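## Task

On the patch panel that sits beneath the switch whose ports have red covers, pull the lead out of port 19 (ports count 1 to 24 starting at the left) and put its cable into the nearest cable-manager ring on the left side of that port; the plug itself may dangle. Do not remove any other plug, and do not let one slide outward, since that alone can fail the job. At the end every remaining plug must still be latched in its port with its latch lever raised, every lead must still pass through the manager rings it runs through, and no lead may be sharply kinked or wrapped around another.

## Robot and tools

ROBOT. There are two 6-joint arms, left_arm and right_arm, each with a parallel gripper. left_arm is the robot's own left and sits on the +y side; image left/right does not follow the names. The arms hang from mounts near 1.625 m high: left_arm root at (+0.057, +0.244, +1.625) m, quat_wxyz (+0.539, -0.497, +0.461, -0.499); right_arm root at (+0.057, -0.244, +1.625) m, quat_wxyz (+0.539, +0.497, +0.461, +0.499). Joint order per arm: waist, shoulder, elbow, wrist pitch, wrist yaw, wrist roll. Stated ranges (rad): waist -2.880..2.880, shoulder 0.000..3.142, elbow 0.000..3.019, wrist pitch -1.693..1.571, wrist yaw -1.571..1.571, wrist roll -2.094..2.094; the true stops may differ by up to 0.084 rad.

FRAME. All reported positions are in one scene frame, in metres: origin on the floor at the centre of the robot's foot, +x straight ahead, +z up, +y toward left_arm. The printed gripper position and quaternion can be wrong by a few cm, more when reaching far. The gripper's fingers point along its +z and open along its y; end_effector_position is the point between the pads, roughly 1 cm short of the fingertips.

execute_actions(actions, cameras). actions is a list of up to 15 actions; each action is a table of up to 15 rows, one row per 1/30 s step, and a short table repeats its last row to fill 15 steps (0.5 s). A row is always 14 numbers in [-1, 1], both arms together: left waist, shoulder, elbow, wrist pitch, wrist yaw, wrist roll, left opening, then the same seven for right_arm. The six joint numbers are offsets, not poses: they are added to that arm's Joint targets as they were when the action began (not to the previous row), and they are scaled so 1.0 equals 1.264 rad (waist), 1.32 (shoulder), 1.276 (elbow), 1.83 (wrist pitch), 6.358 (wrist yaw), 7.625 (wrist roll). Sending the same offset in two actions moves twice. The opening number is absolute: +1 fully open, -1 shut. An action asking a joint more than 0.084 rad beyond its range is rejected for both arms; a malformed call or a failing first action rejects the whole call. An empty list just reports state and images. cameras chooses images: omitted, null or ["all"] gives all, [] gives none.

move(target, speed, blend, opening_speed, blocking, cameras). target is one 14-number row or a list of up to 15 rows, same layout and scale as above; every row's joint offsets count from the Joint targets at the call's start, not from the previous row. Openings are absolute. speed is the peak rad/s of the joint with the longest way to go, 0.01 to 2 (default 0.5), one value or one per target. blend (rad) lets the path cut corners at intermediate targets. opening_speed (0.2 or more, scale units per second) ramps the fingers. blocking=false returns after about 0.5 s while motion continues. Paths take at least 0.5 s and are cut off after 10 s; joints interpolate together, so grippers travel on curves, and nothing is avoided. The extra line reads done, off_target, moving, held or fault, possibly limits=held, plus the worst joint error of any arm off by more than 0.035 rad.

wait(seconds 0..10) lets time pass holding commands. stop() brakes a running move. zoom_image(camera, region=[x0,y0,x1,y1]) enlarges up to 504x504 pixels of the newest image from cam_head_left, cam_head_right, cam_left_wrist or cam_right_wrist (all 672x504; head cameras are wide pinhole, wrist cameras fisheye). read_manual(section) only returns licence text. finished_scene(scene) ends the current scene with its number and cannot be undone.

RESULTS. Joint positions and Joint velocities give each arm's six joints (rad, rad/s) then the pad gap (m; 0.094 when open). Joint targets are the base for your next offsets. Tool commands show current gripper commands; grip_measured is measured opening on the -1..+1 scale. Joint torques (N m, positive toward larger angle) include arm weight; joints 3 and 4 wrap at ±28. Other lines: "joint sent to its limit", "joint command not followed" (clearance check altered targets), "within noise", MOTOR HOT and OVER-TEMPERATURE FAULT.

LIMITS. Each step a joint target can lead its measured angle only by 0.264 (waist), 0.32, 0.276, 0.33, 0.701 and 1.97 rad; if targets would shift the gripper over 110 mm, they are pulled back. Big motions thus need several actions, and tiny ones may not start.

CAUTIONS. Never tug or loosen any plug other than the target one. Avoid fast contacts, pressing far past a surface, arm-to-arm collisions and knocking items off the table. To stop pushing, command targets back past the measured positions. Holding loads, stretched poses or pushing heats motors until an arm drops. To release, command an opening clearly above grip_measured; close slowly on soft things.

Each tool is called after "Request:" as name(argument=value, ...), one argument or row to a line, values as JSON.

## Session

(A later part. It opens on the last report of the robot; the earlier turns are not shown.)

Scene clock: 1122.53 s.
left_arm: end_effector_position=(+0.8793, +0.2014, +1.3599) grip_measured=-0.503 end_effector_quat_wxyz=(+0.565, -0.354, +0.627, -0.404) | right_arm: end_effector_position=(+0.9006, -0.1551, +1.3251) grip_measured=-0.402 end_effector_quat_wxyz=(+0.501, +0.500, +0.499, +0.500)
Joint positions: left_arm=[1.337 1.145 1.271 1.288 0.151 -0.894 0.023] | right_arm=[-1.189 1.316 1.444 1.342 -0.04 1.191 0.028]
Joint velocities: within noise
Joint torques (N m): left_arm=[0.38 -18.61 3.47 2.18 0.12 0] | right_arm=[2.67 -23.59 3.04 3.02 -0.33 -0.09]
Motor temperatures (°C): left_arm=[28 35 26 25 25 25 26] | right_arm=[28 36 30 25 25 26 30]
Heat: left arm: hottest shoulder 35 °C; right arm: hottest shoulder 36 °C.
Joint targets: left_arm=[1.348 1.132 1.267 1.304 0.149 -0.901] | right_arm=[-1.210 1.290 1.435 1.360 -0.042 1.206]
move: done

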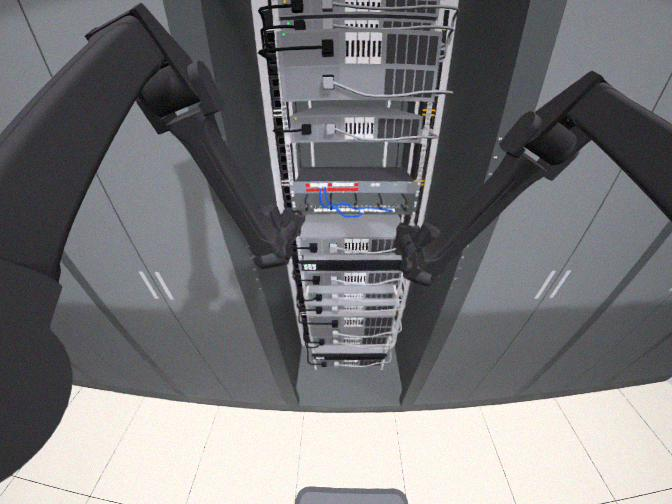

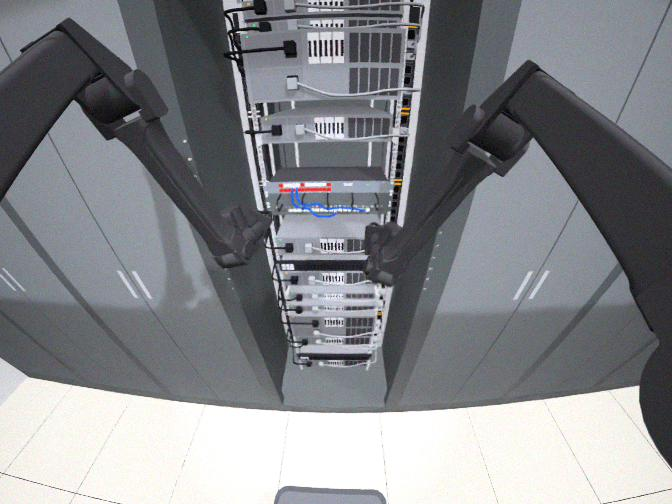

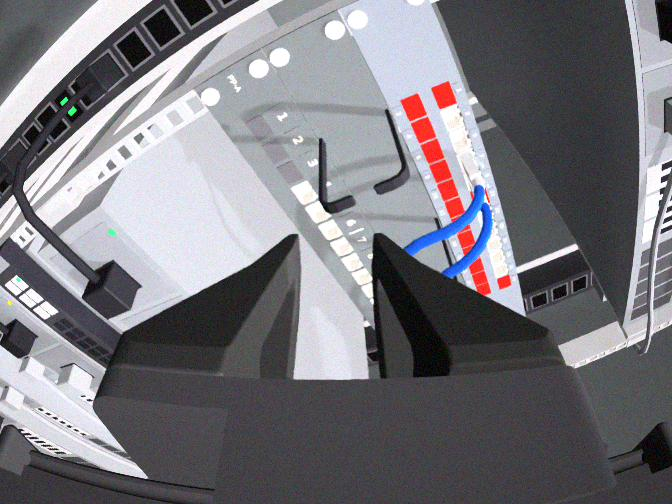

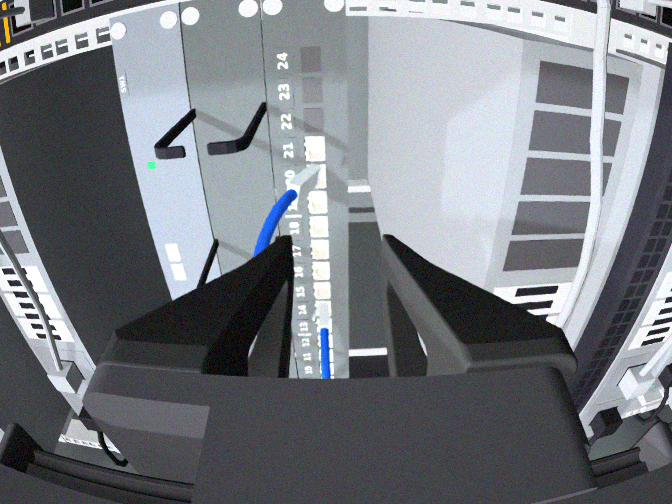

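Request:
move(
  target=[0,0,0,0,0,0,-0.5,-0.1084,-0.1902,-0.2704,0.0519,-0.0258,0.0025,-0.4],
  speed=0.3,
  cameras=["cam_right_wrist","cam_head_left"],
)

Request:
zoom_image(
  camera="cam_right_wrist",
  region=[280, 100, 440, 260],
)

Request:
zoom_image(
  camera="cam_right_wrist",
  region=[280, 240, 420, 380],
)

Scene clock: 1129.93 s.
left_arm: end_effector_position=(+0.8793, +0.2014, +1.3599) grip_measured=-0.503 end_effector_quat_wxyz=(+0.565, -0.354, +0.627, -0.404) | right_arm: end_effector_position=(+0.8337, -0.1984, +1.4021) grip_measured=-0.402 end_effector_quat_wxyz=(+0.504, +0.421, +0.551, +0.515)
Joint positions: left_arm=[1.337 1.145 1.271 1.288 0.151 -0.894 0.023] | right_arm=[-1.329 1.059 1.099 1.437 -0.203 1.21 0.028]
Joint velocities: within noise
Joint torques (N m): left_arm=[0.73 -18.55 3.56 2.21 0.13 -0.01] | right_arm=[0.21 -21.71 2.36 3.18 -0.28 -0.11]
Motor temperatures (°C): left_arm=[28 35 26 25 25 25 26] | right_arm=[28 37 30 25 25 26 30]
Heat: left arm: hottest shoulder 35 °C; right arm: hottest shoulder 37 °C.
Joint targets: left_arm=[1.348 1.132 1.267 1.304 0.149 -0.901] | right_arm=[-1.347 1.039 1.090 1.455 -0.206 1.225]
move: done
Images, in order (width x height): cam_head_left 672x504, cam_right_wrist 672x504.

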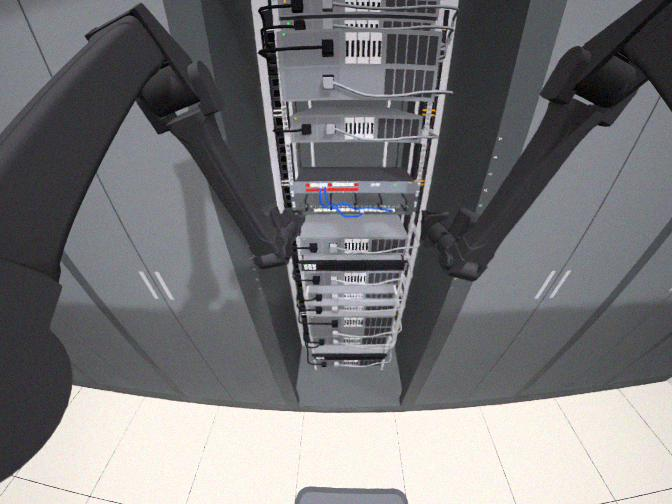

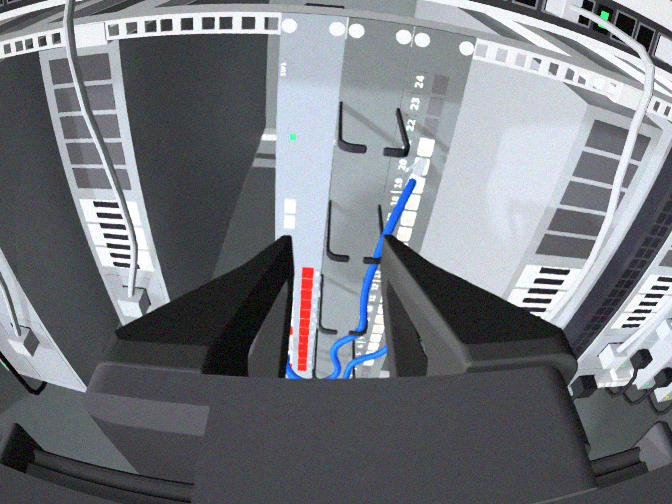

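Scaled by 3.150 from the camera's 672x504 image, which has a finer 960x720 frame.

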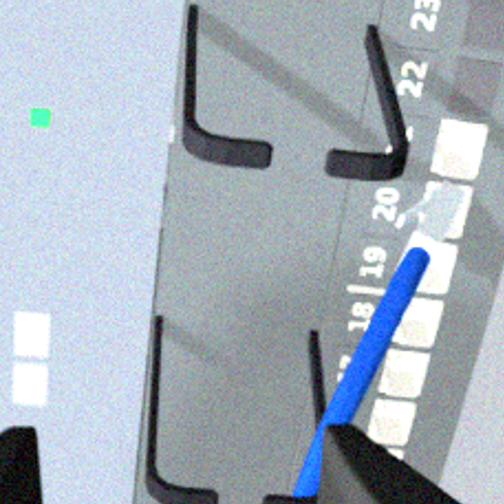

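Scaled by 3.600 from the camera's 672x504 image, which has a finer 960x720 frame.

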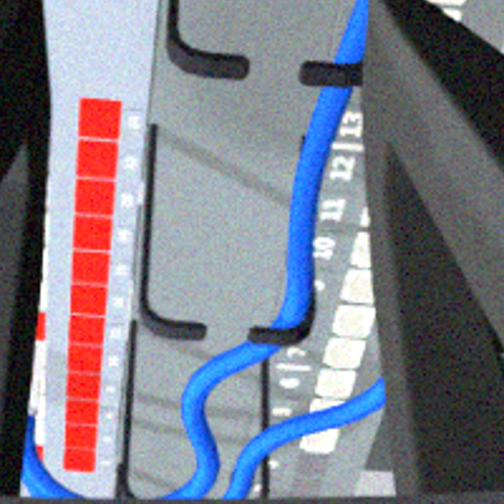

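Request:
finished_scene(
  scene=1,
)

The scene is finished: the task was done.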